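# Carry the yellow sponge to the next room's coffee table

## Task

Move the yellow sponge so it rests on the coffee table in the adjoining room, and keep the robot upright the whole time: a fall or a lasting tilt counts as failure.

## Robot and tools

ROBOT. TidyBot++: a four-caster mobile base (0.54 m long, 0.50 m wide, 0.38 m tall) carrying one seven-joint arm that ends in a right hand with five fingers. The shoulder sits 0.12 m ahead of the base centre, 0.68 m up. Segments: upper arm 0.42 m, forearm 0.31 m, wrist to hand point 0.32 m; straight fingers extend about 0.07 m beyond that point. The arm begins folded, hand pointing down, sticking out up to 0.15 m ahead of the base. Cameras: base_camera and wrist_camera (on the wrist, little-finger side, aimed at the hand point). With joints 0, -1.2, 3.142, -2.03, 0, -0.203, -1.832 rad the wrist camera looks ahead, roughly level.

FRAMES. Base frame: origin on the floor beneath the base centre, x forward, y left, z up, metres. hand_pose and hand_target are reported in it. Odometry frame: where the base frame was when the scene began; base_odometry is measured there from wheel turns only (slip looks like travel), heading in rad, left positive, -3.142 to 3.142. base_tilt gives forward and right lean in degrees.

move. One action per call; every key except cameras and blocking belongs to the action. Motions in one action begin together.
- base: an object with any of translate_m (metres, forward +), strafe_m (metres, left +), rotate_rad (radians, counter-clockwise seen from above +). All are offsets relative to where the base stands when the command starts, along its axes then. Ranges: translate_m and strafe_m -2 to 2, rotate_rad -6.3 to 6.3.
- joints: absolute angles by name. joint_1_rad (vertical turn of the whole arm, positive is clockwise from above, the reverse of rotate_rad), joint_2_rad shoulder -2.249 to 2.249, joint_3_rad any angle, joint_4_rad elbow -2.579 to 2.579, joint_5_rad any angle, joint_6_rad wrist -2.099 to 2.099, joint_7_rad any angle (hand roll). Unbounded joints go the short way; for big turns send steps below half a revolution. Hand keys hand_little, hand_ring, hand_middle, hand_index, hand_thumb_turn, hand_thumb_bend: -1 curled/closed to +1 straight/open (thumb_turn -1 puts the thumb opposite the fingers). hand_force_limit -1 to 1 (roughly 0 to 10 N fingertip force, 15 N for thumb motors) and hand_speed -0.96 to 1 are settings, not motions.
- target: a single list of seven numbers, an absolute hand pose in the base frame: x, y, z in metres, then quaternion qw, qx, qy, qz. Alongside target, joints may only carry the hand keys and settings; otherwise refused. The controller chooses joint angles itself; the elbow may swing, the path may curve and overshoot. Poses low, close and pointing forward often miss and may drive the arm into the base. Unreachable poses wander up to 10 s and end in time_out. To refine, add (wanted position minus hand_pose) to your previous target's x, y, z. To hold still, resend hand_target, not hand_pose.
- speeds: caps for this action only, keys translate_m/strafe_m (0.05 to 0.5 m/s; for a combined drive give only one) and rotate_rad (0.1 to 1.57 rad/s).
- min_time_s: 0.1 to 8, the shortest duration for each arm motion.
- cameras: list of base_camera, wrist_camera or all. blocking: default true waits until everything rests; false returns in about half a second while motion continues.
Unknown keys make the call invalid; out-of-range numbers get it refused, and a refusal or an uncommanded stop cancels your following move, wait and finished_scene calls in that reply.

Other tools: wait(seconds 0 to 10, cameras) lets time pass; stop(cameras) brakes everything still moving; zoom_image(camera, region [x0, y0, x1, y1] pixels from top-left, at most 504 per side) enlarges the latest image; show_instructions shows reference pages; finished_scene(scene) ends the scene, using the number printed at the end of each move result. The goal must remain met once the robot is left alone.

RESULTS. move line: done, or the worst status. base_status, joint_status, hand_status: done, moving, off_target (rested away from target, may still push), stopped, contact_stop, time_out (base drives cap at 14 s), not_followed (self-collision check withheld targets; "pose unreachable" for a target), torque_fault, limit_stop_at_motor_heat. Base done only means the wheels turned enough; a blocked base can still read done. hand_stopped_by lists little, ring, middle, index, thumb_bend, thumb_turn as moving, target, force, stalled or fault. *_load_n are fingertip forces in N (positive pushing open); a lost grip shows as about 0. motor_effort is percent of max torque, peak in brackets. on_its_own tells what the robot did unbidden. ARM HIT flags a hard self or base hit; MOTOR HOT warns of heat.

GRASPING. A finger moves only when its target changes, stopping on arrival or when load hits hand_force_limit; the start default force limit is 0, so raise it before gripping. For gentle closing use hand_speed -0.94 or below. With the thumb turned in front (thumb_turn -1), the hand wraps objects about 0.035 to 0.065 m thick. Loaded arms sag; correct using hand_target rather than commanding the read angle.

CAUTIONS. A hand pointing down reaches at most about 0.93 m high, only near the base. The arm does not avoid obstacles and keeps pushing when blocked. Never drive or turn while the arm is caught above about 0.6 m; pushing on furniture or swinging a stretched arm sideways can tip the robot; retract or back off to recover. Avoid torque faults (joint torque limits 104.5 N m for joints 1-4, 51.3 for 5-7), dropping held objects from height, slamming, hard collisions and overloading fingers. Holding loads or stretched poses heats motors. Something may briefly nudge loose objects.

Each tool is called after "Request:" in YAML: its name, and indented under it one key for each argument.

Reference images:

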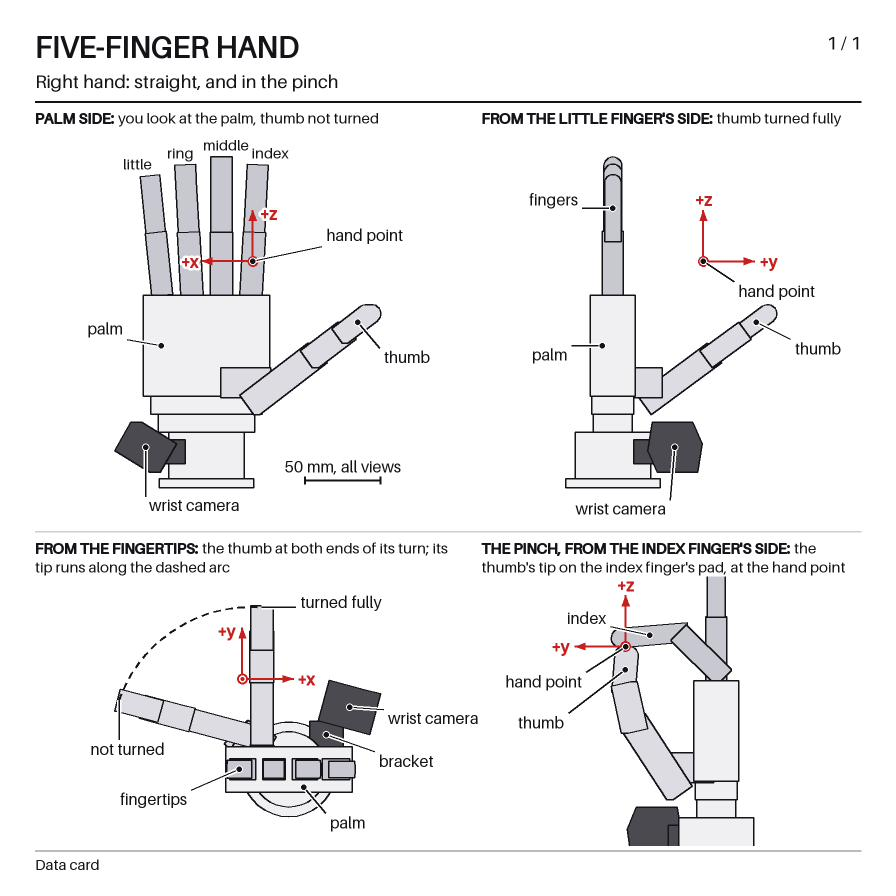

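## Session

Request:
move:

Scene clock: 0.00 s.
base_odometry: x=+0.000 y=+0.000 heading=+0.000
base_tilt: forward=+0.4 right=-0.6
base_status: not commanded
joint_positions: joint_1_rad=-0.008 joint_2_rad=-0.330 joint_3_rad=+3.152 joint_4_rad=-2.521 joint_5_rad=-0.021 joint_6_rad=-0.887 joint_7_rad=+1.566 hand_little=+1.000 hand_ring=+1.000 hand_middle=+1.000 hand_index=+1.000 hand_thumb_turn=+1.000 hand_thumb_bend=+1.000 hand_force_limit=+0.000 hand_speed=-0.800
joint_status: not commanded
hand_stopped_by: target,target,target,target,target,target
little_load_n: 0.0
ring_load_n: 0.0
middle_load_n: 0.0
index_load_n: 0.0
thumb_bend_load_n: 0.0
thumb_turn_load_n: 0.0
motor_effort: joint_1_rad=+1 joint_2_rad=-1 joint_3_rad=+0 joint_4_rad=+9 joint_5_rad=+0 joint_6_rad=+0 joint_7_rad=+0
hand_pose: x=+0.2907 y=+0.0662 z=+0.5789 quat_wxyz=(+0.031, +0.010, +0.999, +0.010) (m; base frame)
hand_target: x=+0.2901 y=+0.0662 z=+0.5785 quat_wxyz=(+0.031, +0.010, +0.999, +0.010) (m; base frame)
hand_status: not commanded
pictures: base_camera, wrist_camera
Images, in order (width x height): base_camera 644x364, wrist_camera 504x504.

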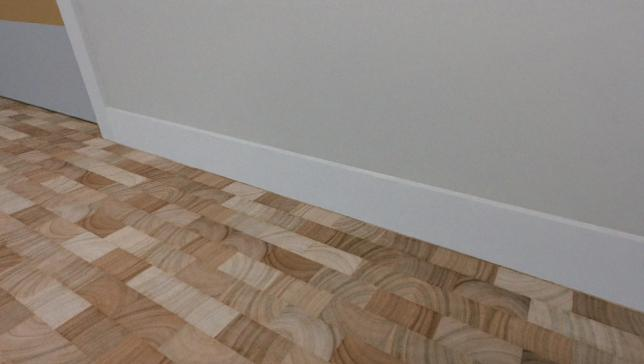

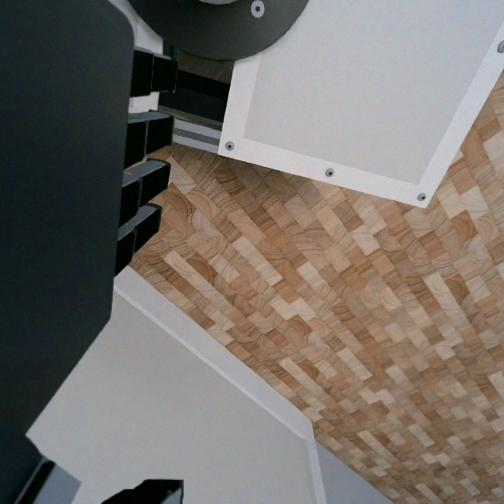

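Request:
move:
  joints: {"joint_1_rad":0,"joint_2_rad":-1.2,"joint_3_rad":3.142,"joint_4_rad":-2.03,"joint_5_rad":0,"joint_6_rad":-0.203,"joint_7_rad":-1.832}
  cameras: ["all"]

Scene clock: 3.63 s.
move: done
base_odometry: x=+0.000 y=+0.000 heading=+0.000
base_tilt: forward=+0.4 right=-0.6
base_status: not commanded
joint_positions: joint_1_rad=-0.008 joint_2_rad=-1.170 joint_3_rad=+3.152 joint_4_rad=-2.057 joint_5_rad=-0.021 joint_6_rad=-0.292 joint_7_rad=+4.380 hand_little=+1.000 hand_ring=+1.000 hand_middle=+1.000 hand_index=+1.000 hand_thumb_turn=+1.000 hand_thumb_bend=+1.000 hand_force_limit=+0.000 hand_speed=-0.800
joint_status: all done
hand_stopped_by: target,target,target,target,target,target
little_load_n: 0.0
ring_load_n: 0.0
middle_load_n: 0.0
index_load_n: 0.0
thumb_bend_load_n: 0.0
thumb_turn_load_n: 0.0
motor_effort: joint_1_rad=+1(2) joint_2_rad=+15(17) joint_3_rad=+0(2) joint_4_rad=+12(16) joint_5_rad=+0(1) joint_6_rad=+7(8) joint_7_rad=+0(1)
hand_pose: x=+0.2925 y=-0.0461 z=+1.1214 quat_wxyz=(+0.151, -0.547, +0.098, -0.817) (m; base frame)
hand_target: x=+0.2586 y=-0.0490 z=+1.1725 quat_wxyz=(+0.113, -0.490, +0.065, -0.862) (m; base frame)
hand_status: not commanded
pictures: base_camera, wrist_camera
Images, in order (width x height): base_camera 644x364, wrist_camera 504x504.

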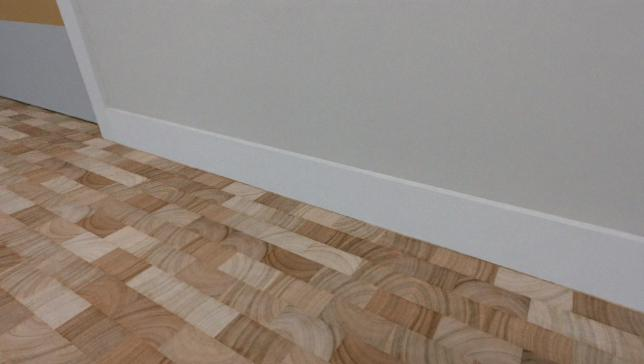

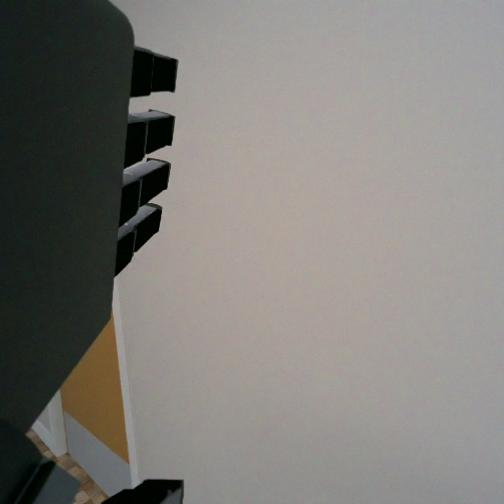

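Request:
move:
  base: {"rotate_rad":1.0}
  cameras: ["all"]

Request:
move:
  base: {"rotate_rad":1.0}
  cameras: ["all"]

Request:
move:
  base: {"rotate_rad":1.0}
  cameras: ["all"]

Request:
move:
  base: {"rotate_rad":1.0}
  cameras: ["all"]

Request:
move:
  base: {"rotate_rad":1.0}
  cameras: ["all"]

Scene clock: 5.67 s.
move: done
base_odometry: x=+0.000 y=+0.000 heading=+1.000
base_tilt: forward=+0.5 right=-0.5
base_status: done
joint_positions: joint_1_rad=-0.008 joint_2_rad=-1.170 joint_3_rad=+3.152 joint_4_rad=-2.057 joint_5_rad=-0.021 joint_6_rad=-0.292 joint_7_rad=+4.383 hand_little=+1.000 hand_ring=+1.000 hand_middle=+1.000 hand_index=+1.000 hand_thumb_turn=+1.000 hand_thumb_bend=+1.000 hand_force_limit=+0.000 hand_speed=-0.800
joint_status: not commanded
hand_stopped_by: target,target,target,target,target,target
little_load_n: 0.0
ring_load_n: 0.0
middle_load_n: 0.0
index_load_n: 0.0
thumb_bend_load_n: 0.0
thumb_turn_load_n: 0.0
motor_effort: joint_1_rad=+1(2) joint_2_rad=+14(15) joint_3_rad=+0(1) joint_4_rad=+12(13) joint_5_rad=+0(1) joint_6_rad=+7(7) joint_7_rad=+0(1)
hand_pose: x=+0.2924 y=-0.0462 z=+1.1216 quat_wxyz=(+0.150, -0.547, +0.097, -0.818) (m; base frame)
hand_target: x=+0.2586 y=-0.0490 z=+1.1725 quat_wxyz=(+0.113, -0.490, +0.065, -0.862) (m; base frame)
hand_status: not commanded
pictures: base_camera, wrist_camera
Images, in order (width x height): base_camera 644x364, wrist_camera 504x504.

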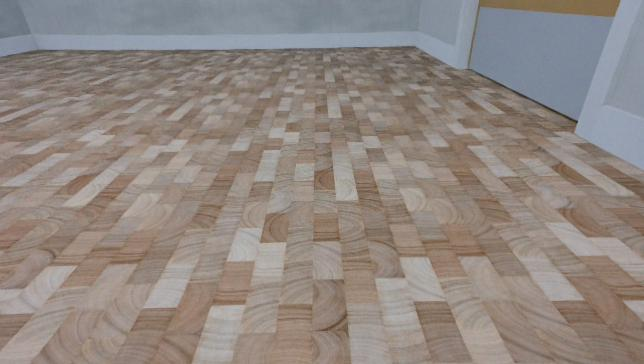

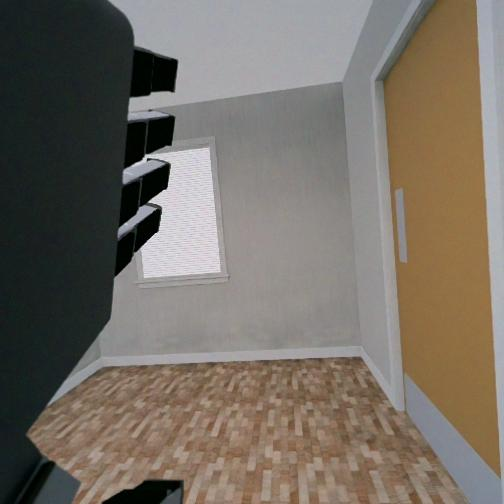

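Scene clock: 7.57 s.
move: done
base_odometry: x=+0.000 y=+0.000 heading=+1.999
base_tilt: forward=+0.5 right=-0.6
base_status: done
joint_positions: joint_1_rad=-0.008 joint_2_rad=-1.170 joint_3_rad=+3.152 joint_4_rad=-2.057 joint_5_rad=-0.021 joint_6_rad=-0.291 joint_7_rad=+4.383 hand_little=+1.000 hand_ring=+1.000 hand_middle=+1.000 hand_index=+1.000 hand_thumb_turn=+1.000 hand_thumb_bend=+1.000 hand_force_limit=+0.000 hand_speed=-0.800
joint_status: not commanded
hand_stopped_by: target,target,target,target,target,target
little_load_n: 0.0
ring_load_n: 0.0
middle_load_n: -0.5
index_load_n: 0.0
thumb_bend_load_n: 0.0
thumb_turn_load_n: 0.0
motor_effort: joint_1_rad=+1(1) joint_2_rad=+14(15) joint_3_rad=+0(1) joint_4_rad=+12(13) joint_5_rad=+0(1) joint_6_rad=+7(7) joint_7_rad=+0(1)
hand_pose: x=+0.2924 y=-0.0462 z=+1.1216 quat_wxyz=(+0.150, -0.547, +0.097, -0.818) (m; base frame)
hand_target: x=+0.2586 y=-0.0490 z=+1.1725 quat_wxyz=(+0.113, -0.490, +0.065, -0.862) (m; base frame)
hand_status: not commanded
pictures: base_camera, wrist_camera
Images, in order (width x height): base_camera 644x364, wrist_camera 504x504.

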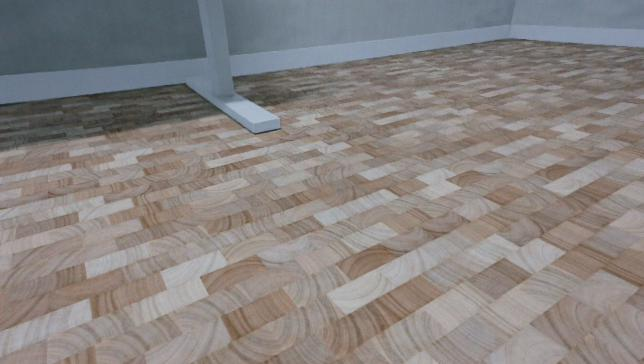

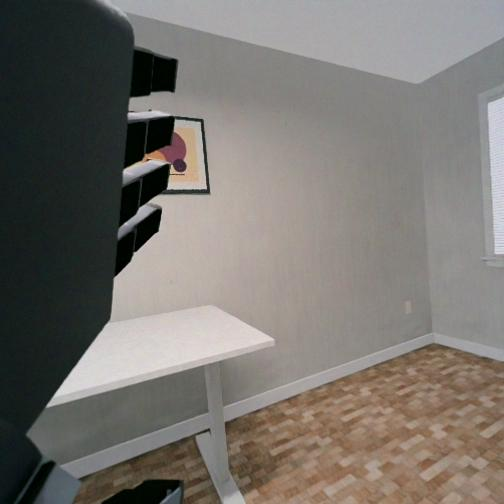

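Scene clock: 9.47 s.
move: done
base_odometry: x=+0.000 y=+0.000 heading=+2.999
base_tilt: forward=+0.4 right=-0.6
base_status: done
joint_positions: joint_1_rad=-0.008 joint_2_rad=-1.170 joint_3_rad=+3.152 joint_4_rad=-2.057 joint_5_rad=-0.021 joint_6_rad=-0.291 joint_7_rad=+4.383 hand_little=+1.000 hand_ring=+1.000 hand_middle=+1.000 hand_index=+1.000 hand_thumb_turn=+1.000 hand_thumb_bend=+1.000 hand_force_limit=+0.000 hand_speed=-0.800
joint_status: not commanded
hand_stopped_by: target,target,target,target,target,target
little_load_n: 0.0
ring_load_n: 0.0
middle_load_n: 0.0
index_load_n: 0.0
thumb_bend_load_n: 0.0
thumb_turn_load_n: 0.0
motor_effort: joint_1_rad=+1(2) joint_2_rad=+14(15) joint_3_rad=+0(1) joint_4_rad=+12(13) joint_5_rad=+1(1) joint_6_rad=+6(7) joint_7_rad=+0(1)
hand_pose: x=+0.2924 y=-0.0462 z=+1.1216 quat_wxyz=(+0.150, -0.547, +0.097, -0.818) (m; base frame)
hand_target: x=+0.2586 y=-0.0490 z=+1.1725 quat_wxyz=(+0.113, -0.490, +0.065, -0.862) (m; base frame)
hand_status: not commanded
pictures: base_camera, wrist_camera
Images, in order (width x height): base_camera 644x364, wrist_camera 504x504.

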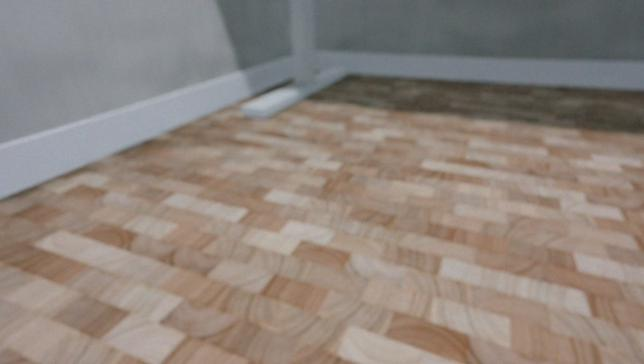

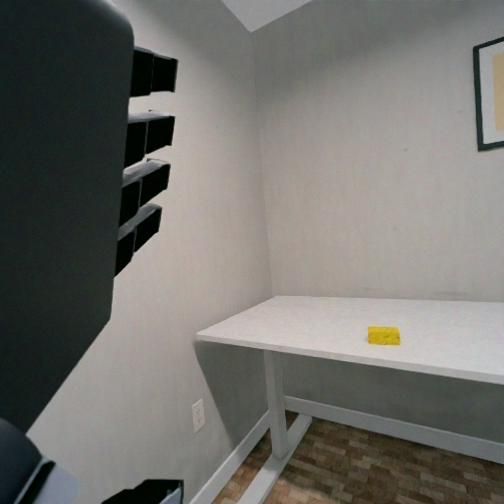

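Scene clock: 11.37 s.
move: done
base_odometry: x=+0.000 y=+0.000 heading=-2.285
base_tilt: forward=+0.4 right=-0.6
base_status: done
joint_positions: joint_1_rad=-0.008 joint_2_rad=-1.170 joint_3_rad=+3.152 joint_4_rad=-2.057 joint_5_rad=-0.021 joint_6_rad=-0.291 joint_7_rad=+4.383 hand_little=+1.000 hand_ring=+1.000 hand_middle=+1.000 hand_index=+1.000 hand_thumb_turn=+1.000 hand_thumb_bend=+1.000 hand_force_limit=+0.000 hand_speed=-0.800
joint_status: not commanded
hand_stopped_by: target,target,target,target,target,target
little_load_n: 0.0
ring_load_n: 0.0
middle_load_n: 0.0
index_load_n: 0.0
thumb_bend_load_n: 0.0
thumb_turn_load_n: 0.0
motor_effort: joint_1_rad=+1(2) joint_2_rad=+15(16) joint_3_rad=+0(1) joint_4_rad=+12(12) joint_5_rad=+0(1) joint_6_rad=+7(7) joint_7_rad=+0(1)
hand_pose: x=+0.2924 y=-0.0462 z=+1.1217 quat_wxyz=(+0.150, -0.547, +0.097, -0.818) (m; base frame)
hand_target: x=+0.2586 y=-0.0490 z=+1.1725 quat_wxyz=(+0.113, -0.490, +0.065, -0.862) (m; base frame)
hand_status: not commanded
pictures: base_camera, wrist_camera
Images, in order (width x height): base_camera 644x364, wrist_camera 504x504.

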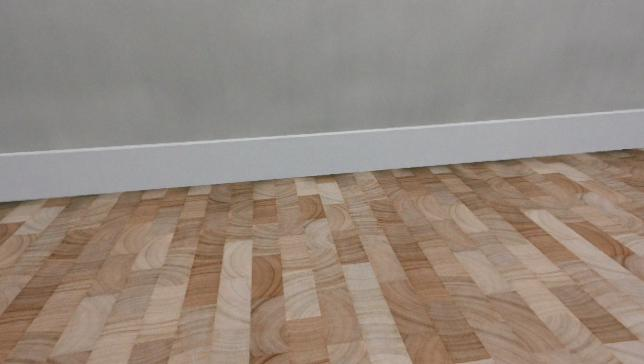

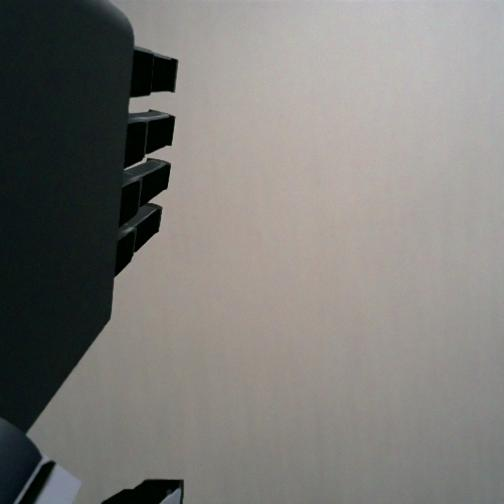

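Scene clock: 13.27 s.
move: done
base_odometry: x=+0.000 y=+0.000 heading=-1.286
base_tilt: forward=+0.4 right=-0.5
base_status: done
joint_positions: joint_1_rad=-0.008 joint_2_rad=-1.170 joint_3_rad=+3.152 joint_4_rad=-2.057 joint_5_rad=-0.021 joint_6_rad=-0.291 joint_7_rad=+4.383 hand_little=+1.000 hand_ring=+1.000 hand_middle=+1.000 hand_index=+1.000 hand_thumb_turn=+1.000 hand_thumb_bend=+1.000 hand_force_limit=+0.000 hand_speed=-0.800
joint_status: not commanded
hand_stopped_by: target,target,target,target,target,target
little_load_n: 0.0
ring_load_n: 0.0
middle_load_n: 0.0
index_load_n: 0.0
thumb_bend_load_n: 0.0
thumb_turn_load_n: 0.0
motor_effort: joint_1_rad=+1(2) joint_2_rad=+14(16) joint_3_rad=+0(1) joint_4_rad=+12(13) joint_5_rad=+0(1) joint_6_rad=+7(7) joint_7_rad=+0(1)
hand_pose: x=+0.2924 y=-0.0462 z=+1.1217 quat_wxyz=(+0.150, -0.547, +0.097, -0.818) (m; base frame)
hand_target: x=+0.2586 y=-0.0490 z=+1.1725 quat_wxyz=(+0.113, -0.490, +0.065, -0.862) (m; base frame)
hand_status: not commanded
pictures: base_camera, wrist_camera
Images, in order (width x height): base_camera 644x364, wrist_camera 504x504.

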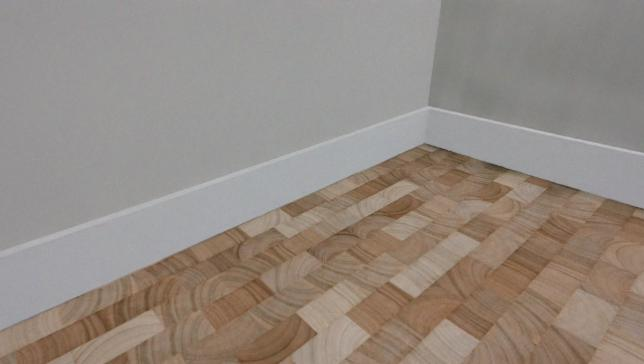

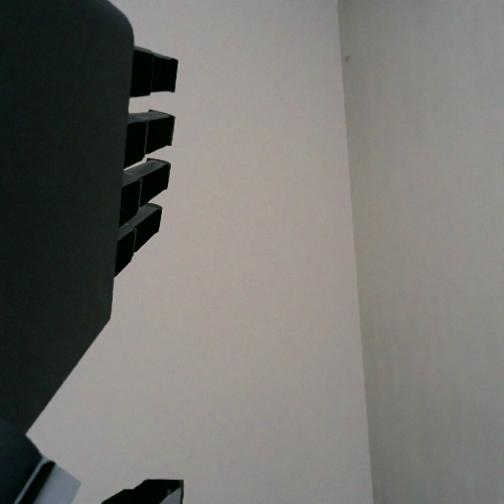

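Request:
move:
  base: {"rotate_rad":1.716}
  cameras: ["all"]

Request:
move:
  base: {"rotate_rad":-0.8}
  cameras: ["all"]

Scene clock: 16.90 s.
move: done
base_odometry: x=+0.000 y=+0.000 heading=+0.430
base_tilt: forward=+0.4 right=-0.5
base_status: done
joint_positions: joint_1_rad=-0.008 joint_2_rad=-1.170 joint_3_rad=+3.152 joint_4_rad=-2.057 joint_5_rad=-0.021 joint_6_rad=-0.291 joint_7_rad=+4.383 hand_little=+1.000 hand_ring=+1.000 hand_middle=+1.000 hand_index=+1.000 hand_thumb_turn=+1.000 hand_thumb_bend=+1.000 hand_force_limit=+0.000 hand_speed=-0.800
joint_status: not commanded
hand_stopped_by: target,target,target,target,target,target
little_load_n: 0.0
ring_load_n: 0.0
middle_load_n: 0.0
index_load_n: 0.0
thumb_bend_load_n: 0.0
thumb_turn_load_n: 0.0
motor_effort: joint_1_rad=+1(2) joint_2_rad=+16(16) joint_3_rad=-1(1) joint_4_rad=+12(13) joint_5_rad=+0(1) joint_6_rad=+6(7) joint_7_rad=+0(1)
hand_pose: x=+0.2924 y=-0.0462 z=+1.1217 quat_wxyz=(+0.150, -0.547, +0.097, -0.818) (m; base frame)
hand_target: x=+0.2586 y=-0.0490 z=+1.1725 quat_wxyz=(+0.113, -0.490, +0.065, -0.862) (m; base frame)
hand_status: not commanded
pictures: base_camera, wrist_camera
Images, in order (width x height): base_camera 644x364, wrist_camera 504x504.

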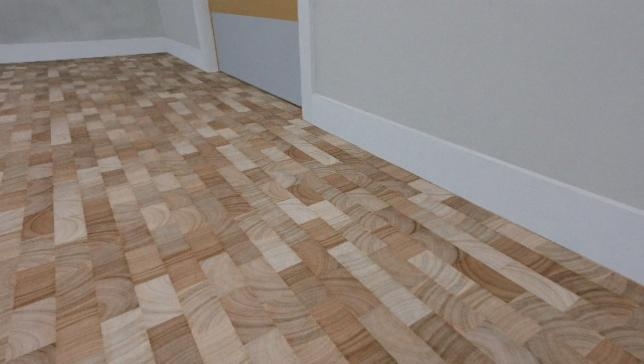

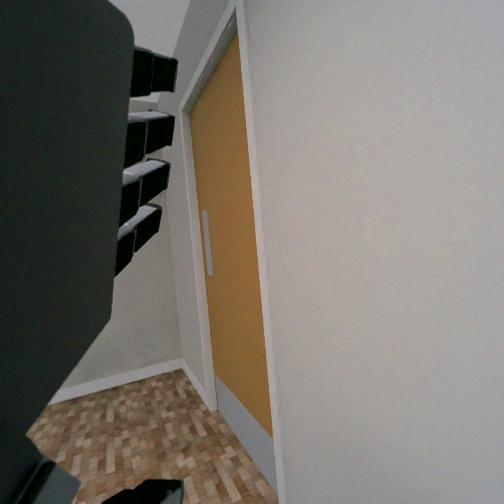

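Scene clock: 18.63 s.
move: done
base_odometry: x=+0.000 y=+0.000 heading=-0.369
base_tilt: forward=+0.4 right=-0.6
base_status: done
joint_positions: joint_1_rad=-0.008 joint_2_rad=-1.170 joint_3_rad=+3.152 joint_4_rad=-2.057 joint_5_rad=-0.021 joint_6_rad=-0.291 joint_7_rad=+4.383 hand_little=+1.000 hand_ring=+1.000 hand_middle=+1.000 hand_index=+1.000 hand_thumb_turn=+1.000 hand_thumb_bend=+1.000 hand_force_limit=+0.000 hand_speed=-0.800
joint_status: not commanded
hand_stopped_by: target,target,target,target,target,target
little_load_n: 0.0
ring_load_n: 0.0
middle_load_n: 0.0
index_load_n: 0.0
thumb_bend_load_n: 0.0
thumb_turn_load_n: 0.0
motor_effort: joint_1_rad=+1(2) joint_2_rad=+15(15) joint_3_rad=+0(1) joint_4_rad=+12(13) joint_5_rad=+0(1) joint_6_rad=+6(7) joint_7_rad=+0(1)
hand_pose: x=+0.2924 y=-0.0462 z=+1.1217 quat_wxyz=(+0.150, -0.547, +0.097, -0.818) (m; base frame)
hand_target: x=+0.2586 y=-0.0490 z=+1.1725 quat_wxyz=(+0.113, -0.490, +0.065, -0.862) (m; base frame)
hand_status: not commanded
pictures: base_camera, wrist_camera
Images, in order (width x height): base_camera 644x364, wrist_camera 504x504.

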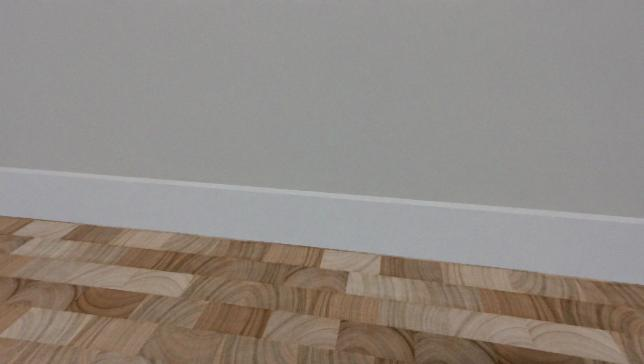

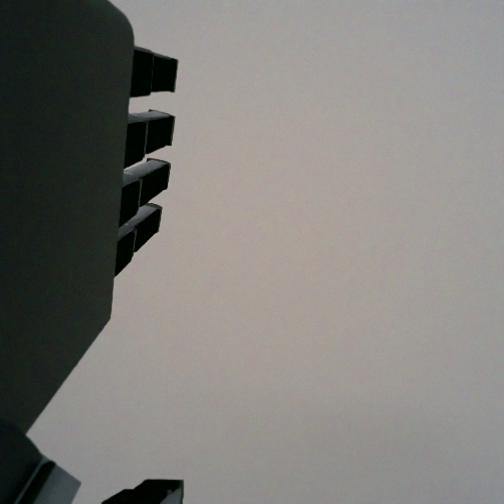

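Request:
move:
  base: {"rotate_rad":-0.2}

Request:
move:
  base: {"strafe_m":1.3}
  joints: {"joint_2_rad":-1.23,"joint_4_rad":-2.0,"joint_6_rad":-0.17}
  cameras: ["all"]

Scene clock: 19.80 s.
move: done
base_odometry: x=+0.000 y=+0.000 heading=-0.569
base_tilt: forward=+0.4 right=-0.6
base_status: done
joint_positions: joint_1_rad=-0.008 joint_2_rad=-1.170 joint_3_rad=+3.152 joint_4_rad=-2.057 joint_5_rad=-0.021 joint_6_rad=-0.291 joint_7_rad=+4.383 hand_little=+1.000 hand_ring=+1.000 hand_middle=+1.000 hand_index=+1.000 hand_thumb_turn=+1.000 hand_thumb_bend=+1.000 hand_force_limit=+0.000 hand_speed=-0.800
joint_status: not commanded
hand_stopped_by: target,target,target,target,target,target
little_load_n: 0.0
ring_load_n: 0.0
middle_load_n: 0.0
index_load_n: 0.0
thumb_bend_load_n: 0.0
thumb_turn_load_n: 0.0
motor_effort: joint_1_rad=+1(2) joint_2_rad=+14(15) joint_3_rad=+0(1) joint_4_rad=+12(12) joint_5_rad=+0(1) joint_6_rad=+7(7) joint_7_rad=+0(1)
hand_pose: x=+0.2924 y=-0.0462 z=+1.1217 quat_wxyz=(+0.150, -0.547, +0.097, -0.818) (m; base frame)
hand_target: x=+0.2586 y=-0.0490 z=+1.1725 quat_wxyz=(+0.113, -0.490, +0.065, -0.862) (m; base frame)
hand_status: not commanded
pictures: none

Scene clock: 23.37 s.
move: done
base_odometry: x=+0.700 y=+1.095 heading=-0.570
base_tilt: forward=+0.4 right=-0.6
base_status: done
joint_positions: joint_1_rad=-0.007 joint_2_rad=-1.194 joint_3_rad=+3.150 joint_4_rad=-2.028 joint_5_rad=-0.021 joint_6_rad=-0.255 joint_7_rad=+4.383 hand_little=+1.000 hand_ring=+1.000 hand_middle=+1.000 hand_index=+1.000 hand_thumb_turn=+1.000 hand_thumb_bend=+1.000 hand_force_limit=+0.000 hand_speed=-0.800
joint_status: all done
hand_stopped_by: target,target,target,target,target,target
little_load_n: 0.0
ring_load_n: 0.0
middle_load_n: 0.0
index_load_n: 0.0
thumb_bend_load_n: 0.0
thumb_turn_load_n: 0.0
motor_effort: joint_1_rad=+1(3) joint_2_rad=+15(17) joint_3_rad=+0(2) joint_4_rad=+11(14) joint_5_rad=+0(1) joint_6_rad=+6(8) joint_7_rad=+0(1)
hand_pose: x=+0.2692 y=-0.0458 z=+1.1531 quat_wxyz=(+0.154, -0.510, +0.090, -0.841) (m; base frame)
hand_target: x=+0.2281 y=-0.0490 z=+1.2015 quat_wxyz=(+0.116, -0.449, +0.059, -0.884) (m; base frame)
hand_status: not commanded
pictures: base_camera, wrist_camera
Images, in order (width x height): base_camera 644x364, wrist_camera 504x504.

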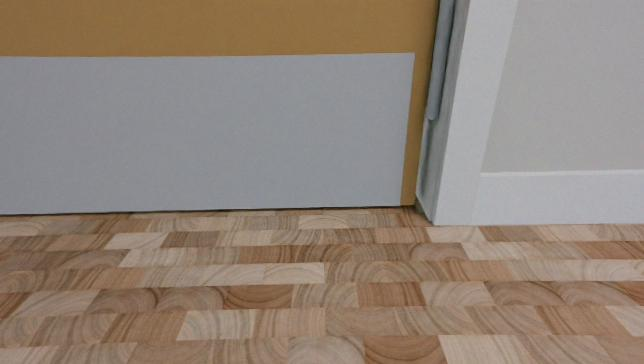

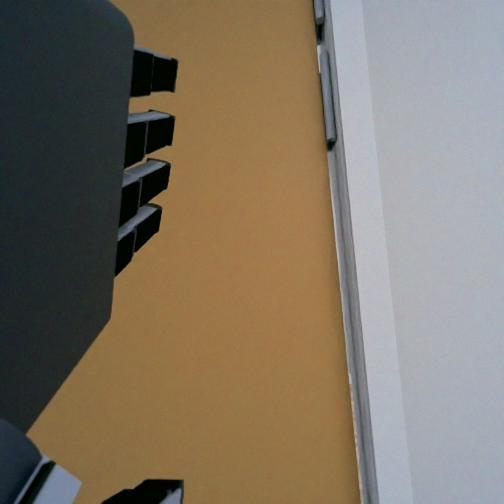

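Request:
move:
  base: {"strafe_m":0.5, "translate_m":-0.3}
  cameras: ["all"]

Request:
zoom_image:
  camera: "wrist_camera"
  region: [100, 100, 400, 500]

Scene clock: 26.00 s.
move: done
base_odometry: x=+0.717 y=+1.678 heading=-0.570
base_tilt: forward=+0.4 right=-0.6
base_status: done
joint_positions: joint_1_rad=-0.007 joint_2_rad=-1.194 joint_3_rad=+3.149 joint_4_rad=-2.028 joint_5_rad=-0.021 joint_6_rad=-0.255 joint_7_rad=+4.383 hand_little=+1.000 hand_ring=+1.000 hand_middle=+1.000 hand_index=+1.000 hand_thumb_turn=+1.000 hand_thumb_bend=+1.000 hand_force_limit=+0.000 hand_speed=-0.800
joint_status: not commanded
hand_stopped_by: target,target,target,target,target,target
little_load_n: 0.0
ring_load_n: -0.5
middle_load_n: 0.0
index_load_n: 0.0
thumb_bend_load_n: -0.5
thumb_turn_load_n: 0.0
motor_effort: joint_1_rad=+1(2) joint_2_rad=+16(17) joint_3_rad=+0(2) joint_4_rad=+11(13) joint_5_rad=+0(1) joint_6_rad=+6(7) joint_7_rad=+0(1)
hand_pose: x=+0.2691 y=-0.0457 z=+1.1532 quat_wxyz=(+0.154, -0.510, +0.090, -0.842) (m; base frame)
hand_target: x=+0.2281 y=-0.0490 z=+1.2015 quat_wxyz=(+0.116, -0.449, +0.059, -0.884) (m; base frame)
hand_status: not commanded
pictures: base_camera, wrist_camera
Images, in order (width x height): base_camera 644x364, wrist_camera 504x504.

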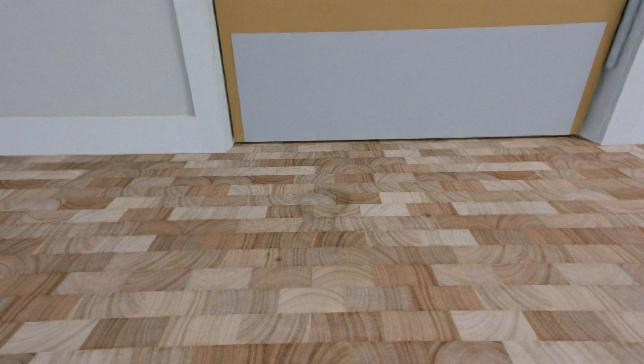

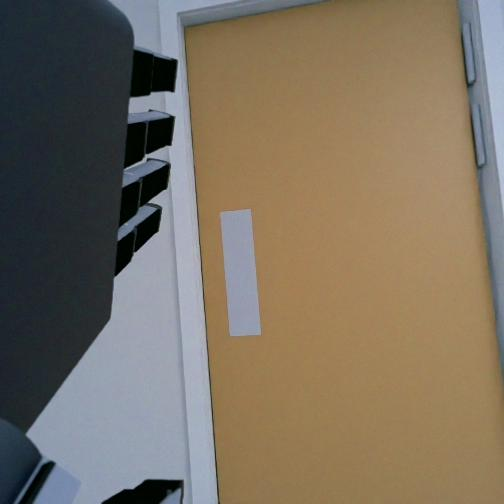

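Scaled by 1.260 from the camera's 504x504 image, which has a finer 720x720 frame.

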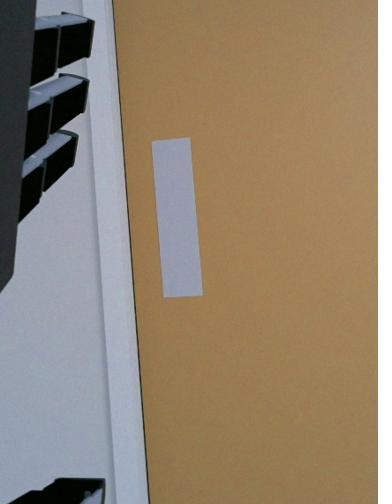

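Request:
move:
  base: {"strafe_m":-0.1, "translate_m":0.5}
  joints: {"joint_6_rad":0.5}
  cameras: ["all"]

Scene clock: 28.80 s.
move: done
base_odometry: x=+1.084 y=+1.324 heading=-0.570
base_tilt: forward=+0.4 right=-0.6
base_status: done
joint_positions: joint_1_rad=-0.007 joint_2_rad=-1.201 joint_3_rad=+3.149 joint_4_rad=-2.016 joint_5_rad=-0.021 joint_6_rad=+0.423 joint_7_rad=+4.383 hand_little=+1.000 hand_ring=+1.000 hand_middle=+1.000 hand_index=+1.000 hand_thumb_turn=+1.000 hand_thumb_bend=+1.000 hand_force_limit=+0.000 hand_speed=-0.800
joint_status: all done
hand_stopped_by: target,target,target,target,target,target
little_load_n: 0.0
ring_load_n: 0.0
middle_load_n: 0.0
index_load_n: 0.0
thumb_bend_load_n: 0.0
thumb_turn_load_n: 0.0
motor_effort: joint_1_rad=+1(2) joint_2_rad=+17(21) joint_3_rad=+0(1) joint_4_rad=+10(12) joint_5_rad=+1(1) joint_6_rad=+3(8) joint_7_rad=+0(1)
hand_pose: x=+0.1244 y=-0.0520 z=+1.3276 quat_wxyz=(+0.172, -0.191, +0.041, -0.966) (m; base frame)
hand_target: x=+0.0708 y=-0.0491 z=+1.3464 quat_wxyz=(+0.129, -0.133, +0.018, -0.982) (m; base frame)
hand_status: not commanded
pictures: base_camera, wrist_camera
Images, in order (width x height): base_camera 644x364, wrist_camera 504x504.

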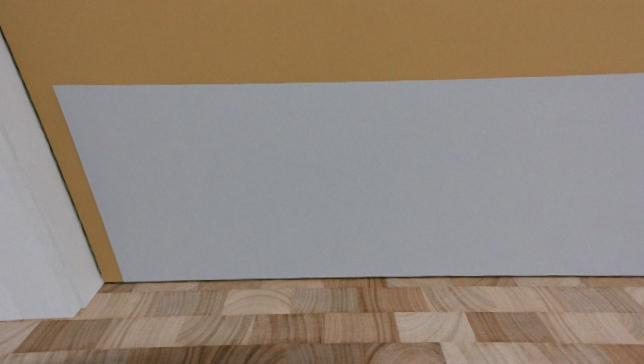

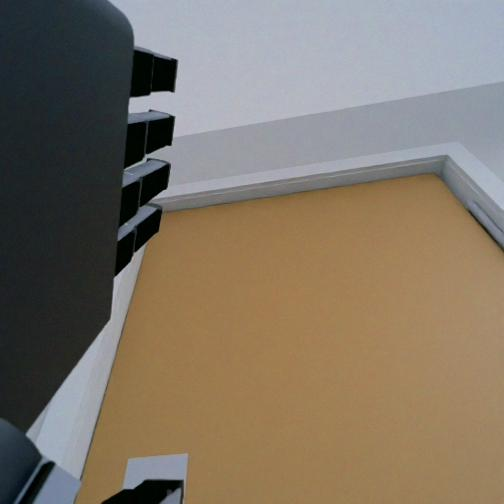

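Request:
move:
  base: {"strafe_m":-0.03, "translate_m":0.5}
  speeds: {"translate_m":0.15}
  cameras: ["all"]

Scene clock: 32.93 s.
move: done
base_odometry: x=+1.489 y=+1.030 heading=-0.570
base_tilt: forward=+0.5 right=-0.6
base_status: done
joint_positions: joint_1_rad=-0.007 joint_2_rad=-1.203 joint_3_rad=+3.149 joint_4_rad=-2.016 joint_5_rad=-0.021 joint_6_rad=+0.429 joint_7_rad=+4.383 hand_little=+1.000 hand_ring=+1.000 hand_middle=+1.000 hand_index=+1.000 hand_thumb_turn=+1.000 hand_thumb_bend=+1.000 hand_force_limit=+0.000 hand_speed=-0.800
joint_status: not commanded
hand_stopped_by: target,target,target,target,target,target
little_load_n: 0.0
ring_load_n: 0.0
middle_load_n: 0.0
index_load_n: 0.0
thumb_bend_load_n: 0.0
thumb_turn_load_n: 0.0
motor_effort: joint_1_rad=+1(2) joint_2_rad=+18(23) joint_3_rad=+0(1) joint_4_rad=+8(12) joint_5_rad=+1(1) joint_6_rad=+3(5) joint_7_rad=+0(1)
hand_pose: x=+0.1213 y=-0.0520 z=+1.3286 quat_wxyz=(+0.172, -0.187, +0.040, -0.966) (m; base frame)
hand_target: x=+0.0708 y=-0.0491 z=+1.3464 quat_wxyz=(+0.129, -0.133, +0.018, -0.982) (m; base frame)
hand_status: not commanded
pictures: base_camera, wrist_camera
Images, in order (width x height): base_camera 644x364, wrist_camera 504x504.

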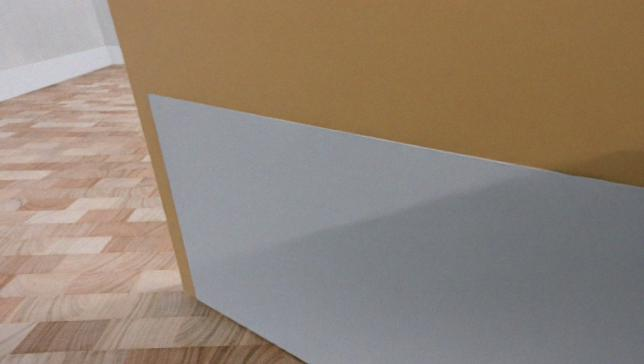

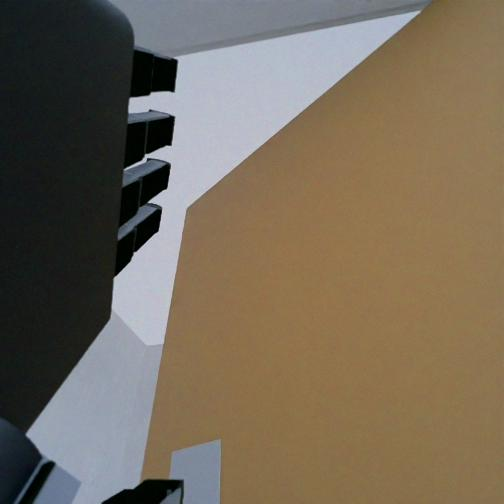

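Request:
move:
  base: {"translate_m":0.4}
  speeds: {"translate_m":0.2}
  cameras: ["all"]

Request:
move:
  base: {"translate_m":0.4}
  speeds: {"translate_m":0.2}
  joints: {"joint_6_rad":-0.17}
  cameras: ["all"]

Scene clock: 35.80 s.
move: done
base_odometry: x=+1.826 y=+0.814 heading=-0.569
base_tilt: forward=+0.4 right=-0.6
base_status: done
joint_positions: joint_1_rad=-0.007 joint_2_rad=-1.204 joint_3_rad=+3.148 joint_4_rad=-2.016 joint_5_rad=-0.021 joint_6_rad=+0.431 joint_7_rad=+4.383 hand_little=+1.000 hand_ring=+1.000 hand_middle=+1.000 hand_index=+1.000 hand_thumb_turn=+1.000 hand_thumb_bend=+1.000 hand_force_limit=+0.000 hand_speed=-0.800
joint_status: not commanded
hand_stopped_by: target,target,target,target,target,target
little_load_n: 0.0
ring_load_n: 0.0
middle_load_n: 0.0
index_load_n: 0.0
thumb_bend_load_n: 0.0
thumb_turn_load_n: 0.0
motor_effort: joint_1_rad=+1(2) joint_2_rad=+18(21) joint_3_rad=-1(2) joint_4_rad=+9(11) joint_5_rad=+0(1) joint_6_rad=+3(4) joint_7_rad=+1(1)
hand_pose: x=+0.1201 y=-0.0516 z=+1.3290 quat_wxyz=(+0.172, -0.185, +0.040, -0.967) (m; base frame)
hand_target: x=+0.0708 y=-0.0491 z=+1.3464 quat_wxyz=(+0.129, -0.133, +0.018, -0.982) (m; base frame)
hand_status: not commanded
pictures: base_camera, wrist_camera
Images, in order (width x height): base_camera 644x364, wrist_camera 504x504.

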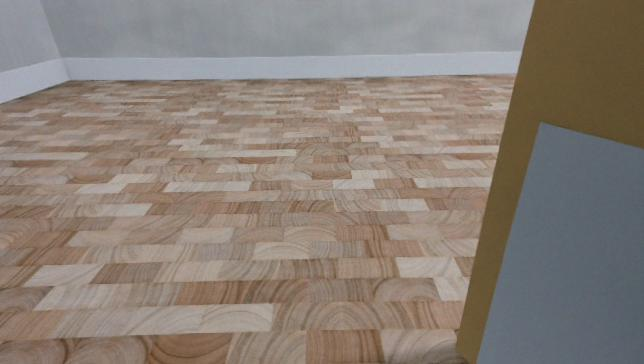

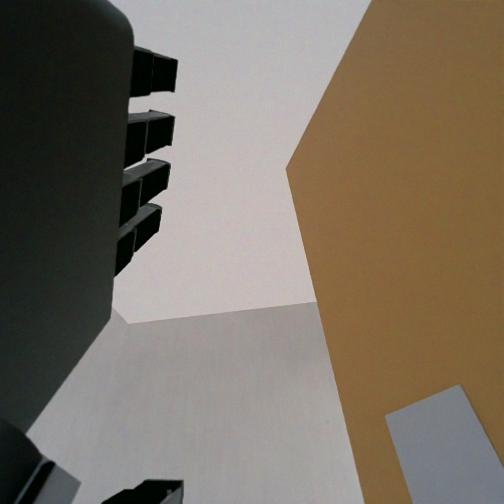

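Scene clock: 38.50 s.
move: done
base_odometry: x=+2.163 y=+0.598 heading=-0.569
base_tilt: forward=+0.4 right=-0.6
base_status: done
joint_positions: joint_1_rad=-0.007 joint_2_rad=-1.209 joint_3_rad=+3.148 joint_4_rad=-2.010 joint_5_rad=-0.021 joint_6_rad=-0.114 joint_7_rad=+4.383 hand_little=+1.000 hand_ring=+1.000 hand_middle=+1.000 hand_index=+1.000 hand_thumb_turn=+1.000 hand_thumb_bend=+1.000 hand_force_limit=+0.000 hand_speed=-0.800
joint_status: all done
hand_stopped_by: target,target,target,target,target,target
little_load_n: -0.5
ring_load_n: 0.0
middle_load_n: 0.0
index_load_n: 0.0
thumb_bend_load_n: 0.0
thumb_turn_load_n: 0.0
motor_effort: joint_1_rad=+1(2) joint_2_rad=+16(21) joint_3_rad=+0(2) joint_4_rad=+11(12) joint_5_rad=+1(1) joint_6_rad=+6(8) joint_7_rad=+1(1)
hand_pose: x=+0.2370 y=-0.0463 z=+1.2065 quat_wxyz=(+0.160, -0.435, +0.077, -0.883) (m; base frame)
hand_target: x=+0.2281 y=-0.0490 z=+1.2015 quat_wxyz=(+0.116, -0.449, +0.059, -0.884) (m; base frame)
hand_status: not commanded
pictures: base_camera, wrist_camera
Images, in order (width x height): base_camera 644x364, wrist_camera 504x504.

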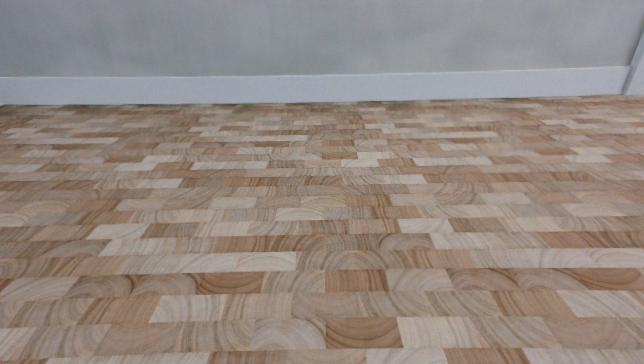

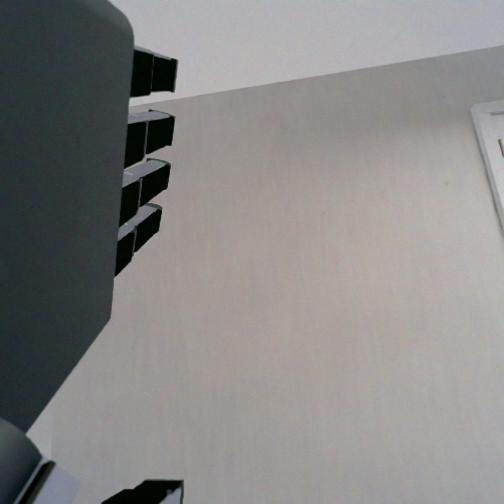

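Request:
move:
  base: {"translate_m":0.5}

Request:
move:
  base: {"rotate_rad":-0.9}
  joints: {"joint_6_rad":-0.25}
  cameras: ["all"]

Request:
move:
  base: {"rotate_rad":-1.0}
  cameras: ["all"]

Request:
move:
  base: {"rotate_rad":-1.0}
  cameras: ["all"]

Scene clock: 40.90 s.
move: done
base_odometry: x=+2.584 y=+0.328 heading=-0.569
base_tilt: forward=+0.4 right=-0.6
base_status: done
joint_positions: joint_1_rad=-0.007 joint_2_rad=-1.209 joint_3_rad=+3.148 joint_4_rad=-2.010 joint_5_rad=-0.021 joint_6_rad=-0.114 joint_7_rad=+4.383 hand_little=+1.000 hand_ring=+1.000 hand_middle=+1.000 hand_index=+1.000 hand_thumb_turn=+1.000 hand_thumb_bend=+1.000 hand_force_limit=+0.000 hand_speed=-0.800
joint_status: not commanded
hand_stopped_by: target,target,target,target,target,target
little_load_n: 0.0
ring_load_n: 0.0
middle_load_n: 0.0
index_load_n: 0.0
thumb_bend_load_n: 0.0
thumb_turn_load_n: 0.0
motor_effort: joint_1_rad=+1(2) joint_2_rad=+16(19) joint_3_rad=+0(1) joint_4_rad=+11(12) joint_5_rad=+0(1) joint_6_rad=+6(6) joint_7_rad=+0(1)
hand_pose: x=+0.2370 y=-0.0463 z=+1.2065 quat_wxyz=(+0.160, -0.435, +0.077, -0.883) (m; base frame)
hand_target: x=+0.2281 y=-0.0490 z=+1.2015 quat_wxyz=(+0.116, -0.449, +0.059, -0.884) (m; base frame)
hand_status: not commanded
pictures: none

Scene clock: 42.70 s.
move: done
base_odometry: x=+2.584 y=+0.328 heading=-1.469
base_tilt: forward=+0.4 right=-0.6
base_status: done
joint_positions: joint_1_rad=-0.007 joint_2_rad=-1.209 joint_3_rad=+3.148 joint_4_rad=-2.010 joint_5_rad=-0.021 joint_6_rad=-0.199 joint_7_rad=+4.383 hand_little=+1.000 hand_ring=+1.000 hand_middle=+1.000 hand_index=+1.000 hand_thumb_turn=+1.000 hand_thumb_bend=+1.000 hand_force_limit=+0.000 hand_speed=-0.800
joint_status: all done
hand_stopped_by: target,target,target,target,target,target
little_load_n: 0.0
ring_load_n: 0.0
middle_load_n: 0.0
index_load_n: 0.0
thumb_bend_load_n: 0.0
thumb_turn_load_n: 0.0
motor_effort: joint_1_rad=+1(2) joint_2_rad=+16(17) joint_3_rad=+0(1) joint_4_rad=+10(12) joint_5_rad=+1(1) joint_6_rad=+6(7) joint_7_rad=+0(1)
hand_pose: x=+0.2493 y=-0.0455 z=+1.1818 quat_wxyz=(+0.157, -0.472, +0.083, -0.863) (m; base frame)
hand_target: x=+0.2394 y=-0.0490 z=+1.1781 quat_wxyz=(+0.114, -0.484, +0.064, -0.865) (m; base frame)
hand_status: not commanded
pictures: base_camera, wrist_camera
Images, in order (width x height): base_camera 644x364, wrist_camera 504x504.

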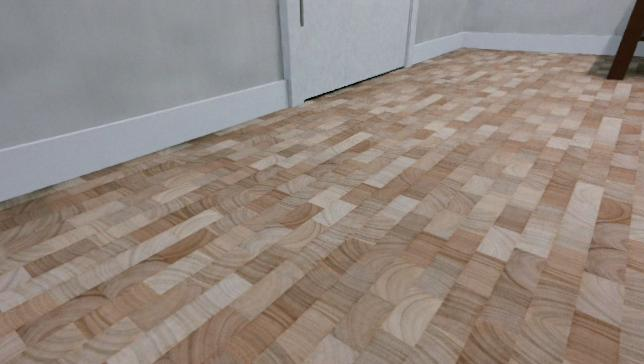

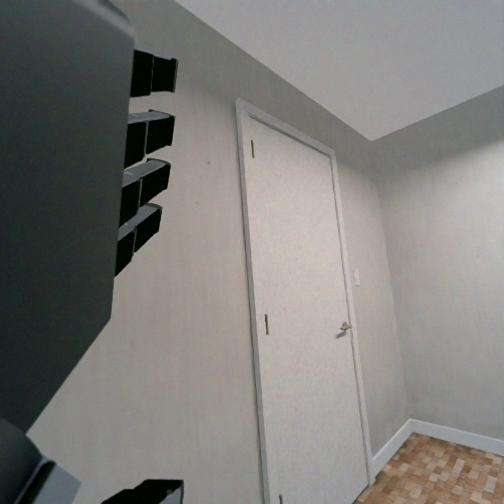

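Scene clock: 44.60 s.
move: done
base_odometry: x=+2.584 y=+0.328 heading=-2.468
base_tilt: forward=+0.4 right=-0.5
base_status: done
joint_positions: joint_1_rad=-0.007 joint_2_rad=-1.209 joint_3_rad=+3.148 joint_4_rad=-2.010 joint_5_rad=-0.021 joint_6_rad=-0.199 joint_7_rad=+4.383 hand_little=+1.000 hand_ring=+1.000 hand_middle=+1.000 hand_index=+1.000 hand_thumb_turn=+1.000 hand_thumb_bend=+1.000 hand_force_limit=+0.000 hand_speed=-0.800
joint_status: not commanded
hand_stopped_by: target,target,target,target,target,target
little_load_n: 0.0
ring_load_n: 0.0
middle_load_n: 0.0
index_load_n: 0.5
thumb_bend_load_n: 0.0
thumb_turn_load_n: 0.0
motor_effort: joint_1_rad=+1(2) joint_2_rad=+17(17) joint_3_rad=+0(1) joint_4_rad=+11(12) joint_5_rad=+0(1) joint_6_rad=+6(6) joint_7_rad=+0(1)
hand_pose: x=+0.2493 y=-0.0455 z=+1.1818 quat_wxyz=(+0.157, -0.472, +0.083, -0.863) (m; base frame)
hand_target: x=+0.2394 y=-0.0490 z=+1.1781 quat_wxyz=(+0.114, -0.484, +0.064, -0.865) (m; base frame)
hand_status: not commanded
pictures: base_camera, wrist_camera
Images, in order (width x height): base_camera 644x364, wrist_camera 504x504.

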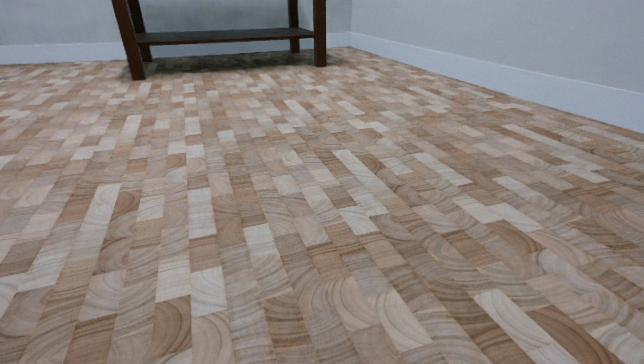

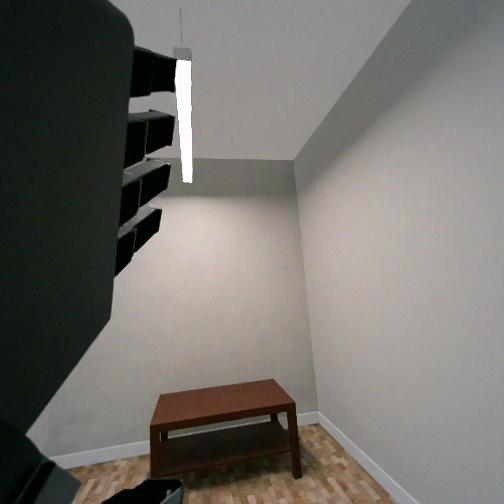

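Scene clock: 46.50 s.
move: done
base_odometry: x=+2.584 y=+0.328 heading=+2.816
base_tilt: forward=+0.5 right=-0.5
base_status: done
joint_positions: joint_1_rad=-0.007 joint_2_rad=-1.209 joint_3_rad=+3.148 joint_4_rad=-2.010 joint_5_rad=-0.021 joint_6_rad=-0.199 joint_7_rad=+4.383 hand_little=+1.000 hand_ring=+1.000 hand_middle=+1.000 hand_index=+1.000 hand_thumb_turn=+1.000 hand_thumb_bend=+1.000 hand_force_limit=+0.000 hand_speed=-0.800
joint_status: not commanded
hand_stopped_by: target,target,target,target,target,target
little_load_n: -0.5
ring_load_n: 0.0
middle_load_n: 0.0
index_load_n: 0.0
thumb_bend_load_n: 0.0
thumb_turn_load_n: 0.5
motor_effort: joint_1_rad=+1(2) joint_2_rad=+16(17) joint_3_rad=+0(1) joint_4_rad=+10(12) joint_5_rad=+1(1) joint_6_rad=+6(6) joint_7_rad=+0(1)
hand_pose: x=+0.2493 y=-0.0455 z=+1.1818 quat_wxyz=(+0.157, -0.472, +0.083, -0.863) (m; base frame)
hand_target: x=+0.2394 y=-0.0490 z=+1.1781 quat_wxyz=(+0.114, -0.484, +0.064, -0.865) (m; base frame)
hand_status: not commanded
pictures: base_camera, wrist_camera
Images, in order (width x height): base_camera 644x364, wrist_camera 504x504.

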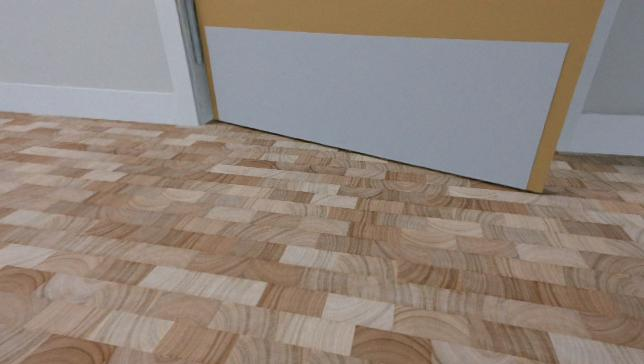

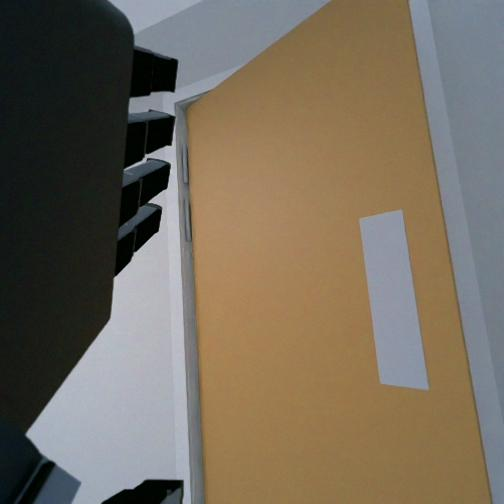

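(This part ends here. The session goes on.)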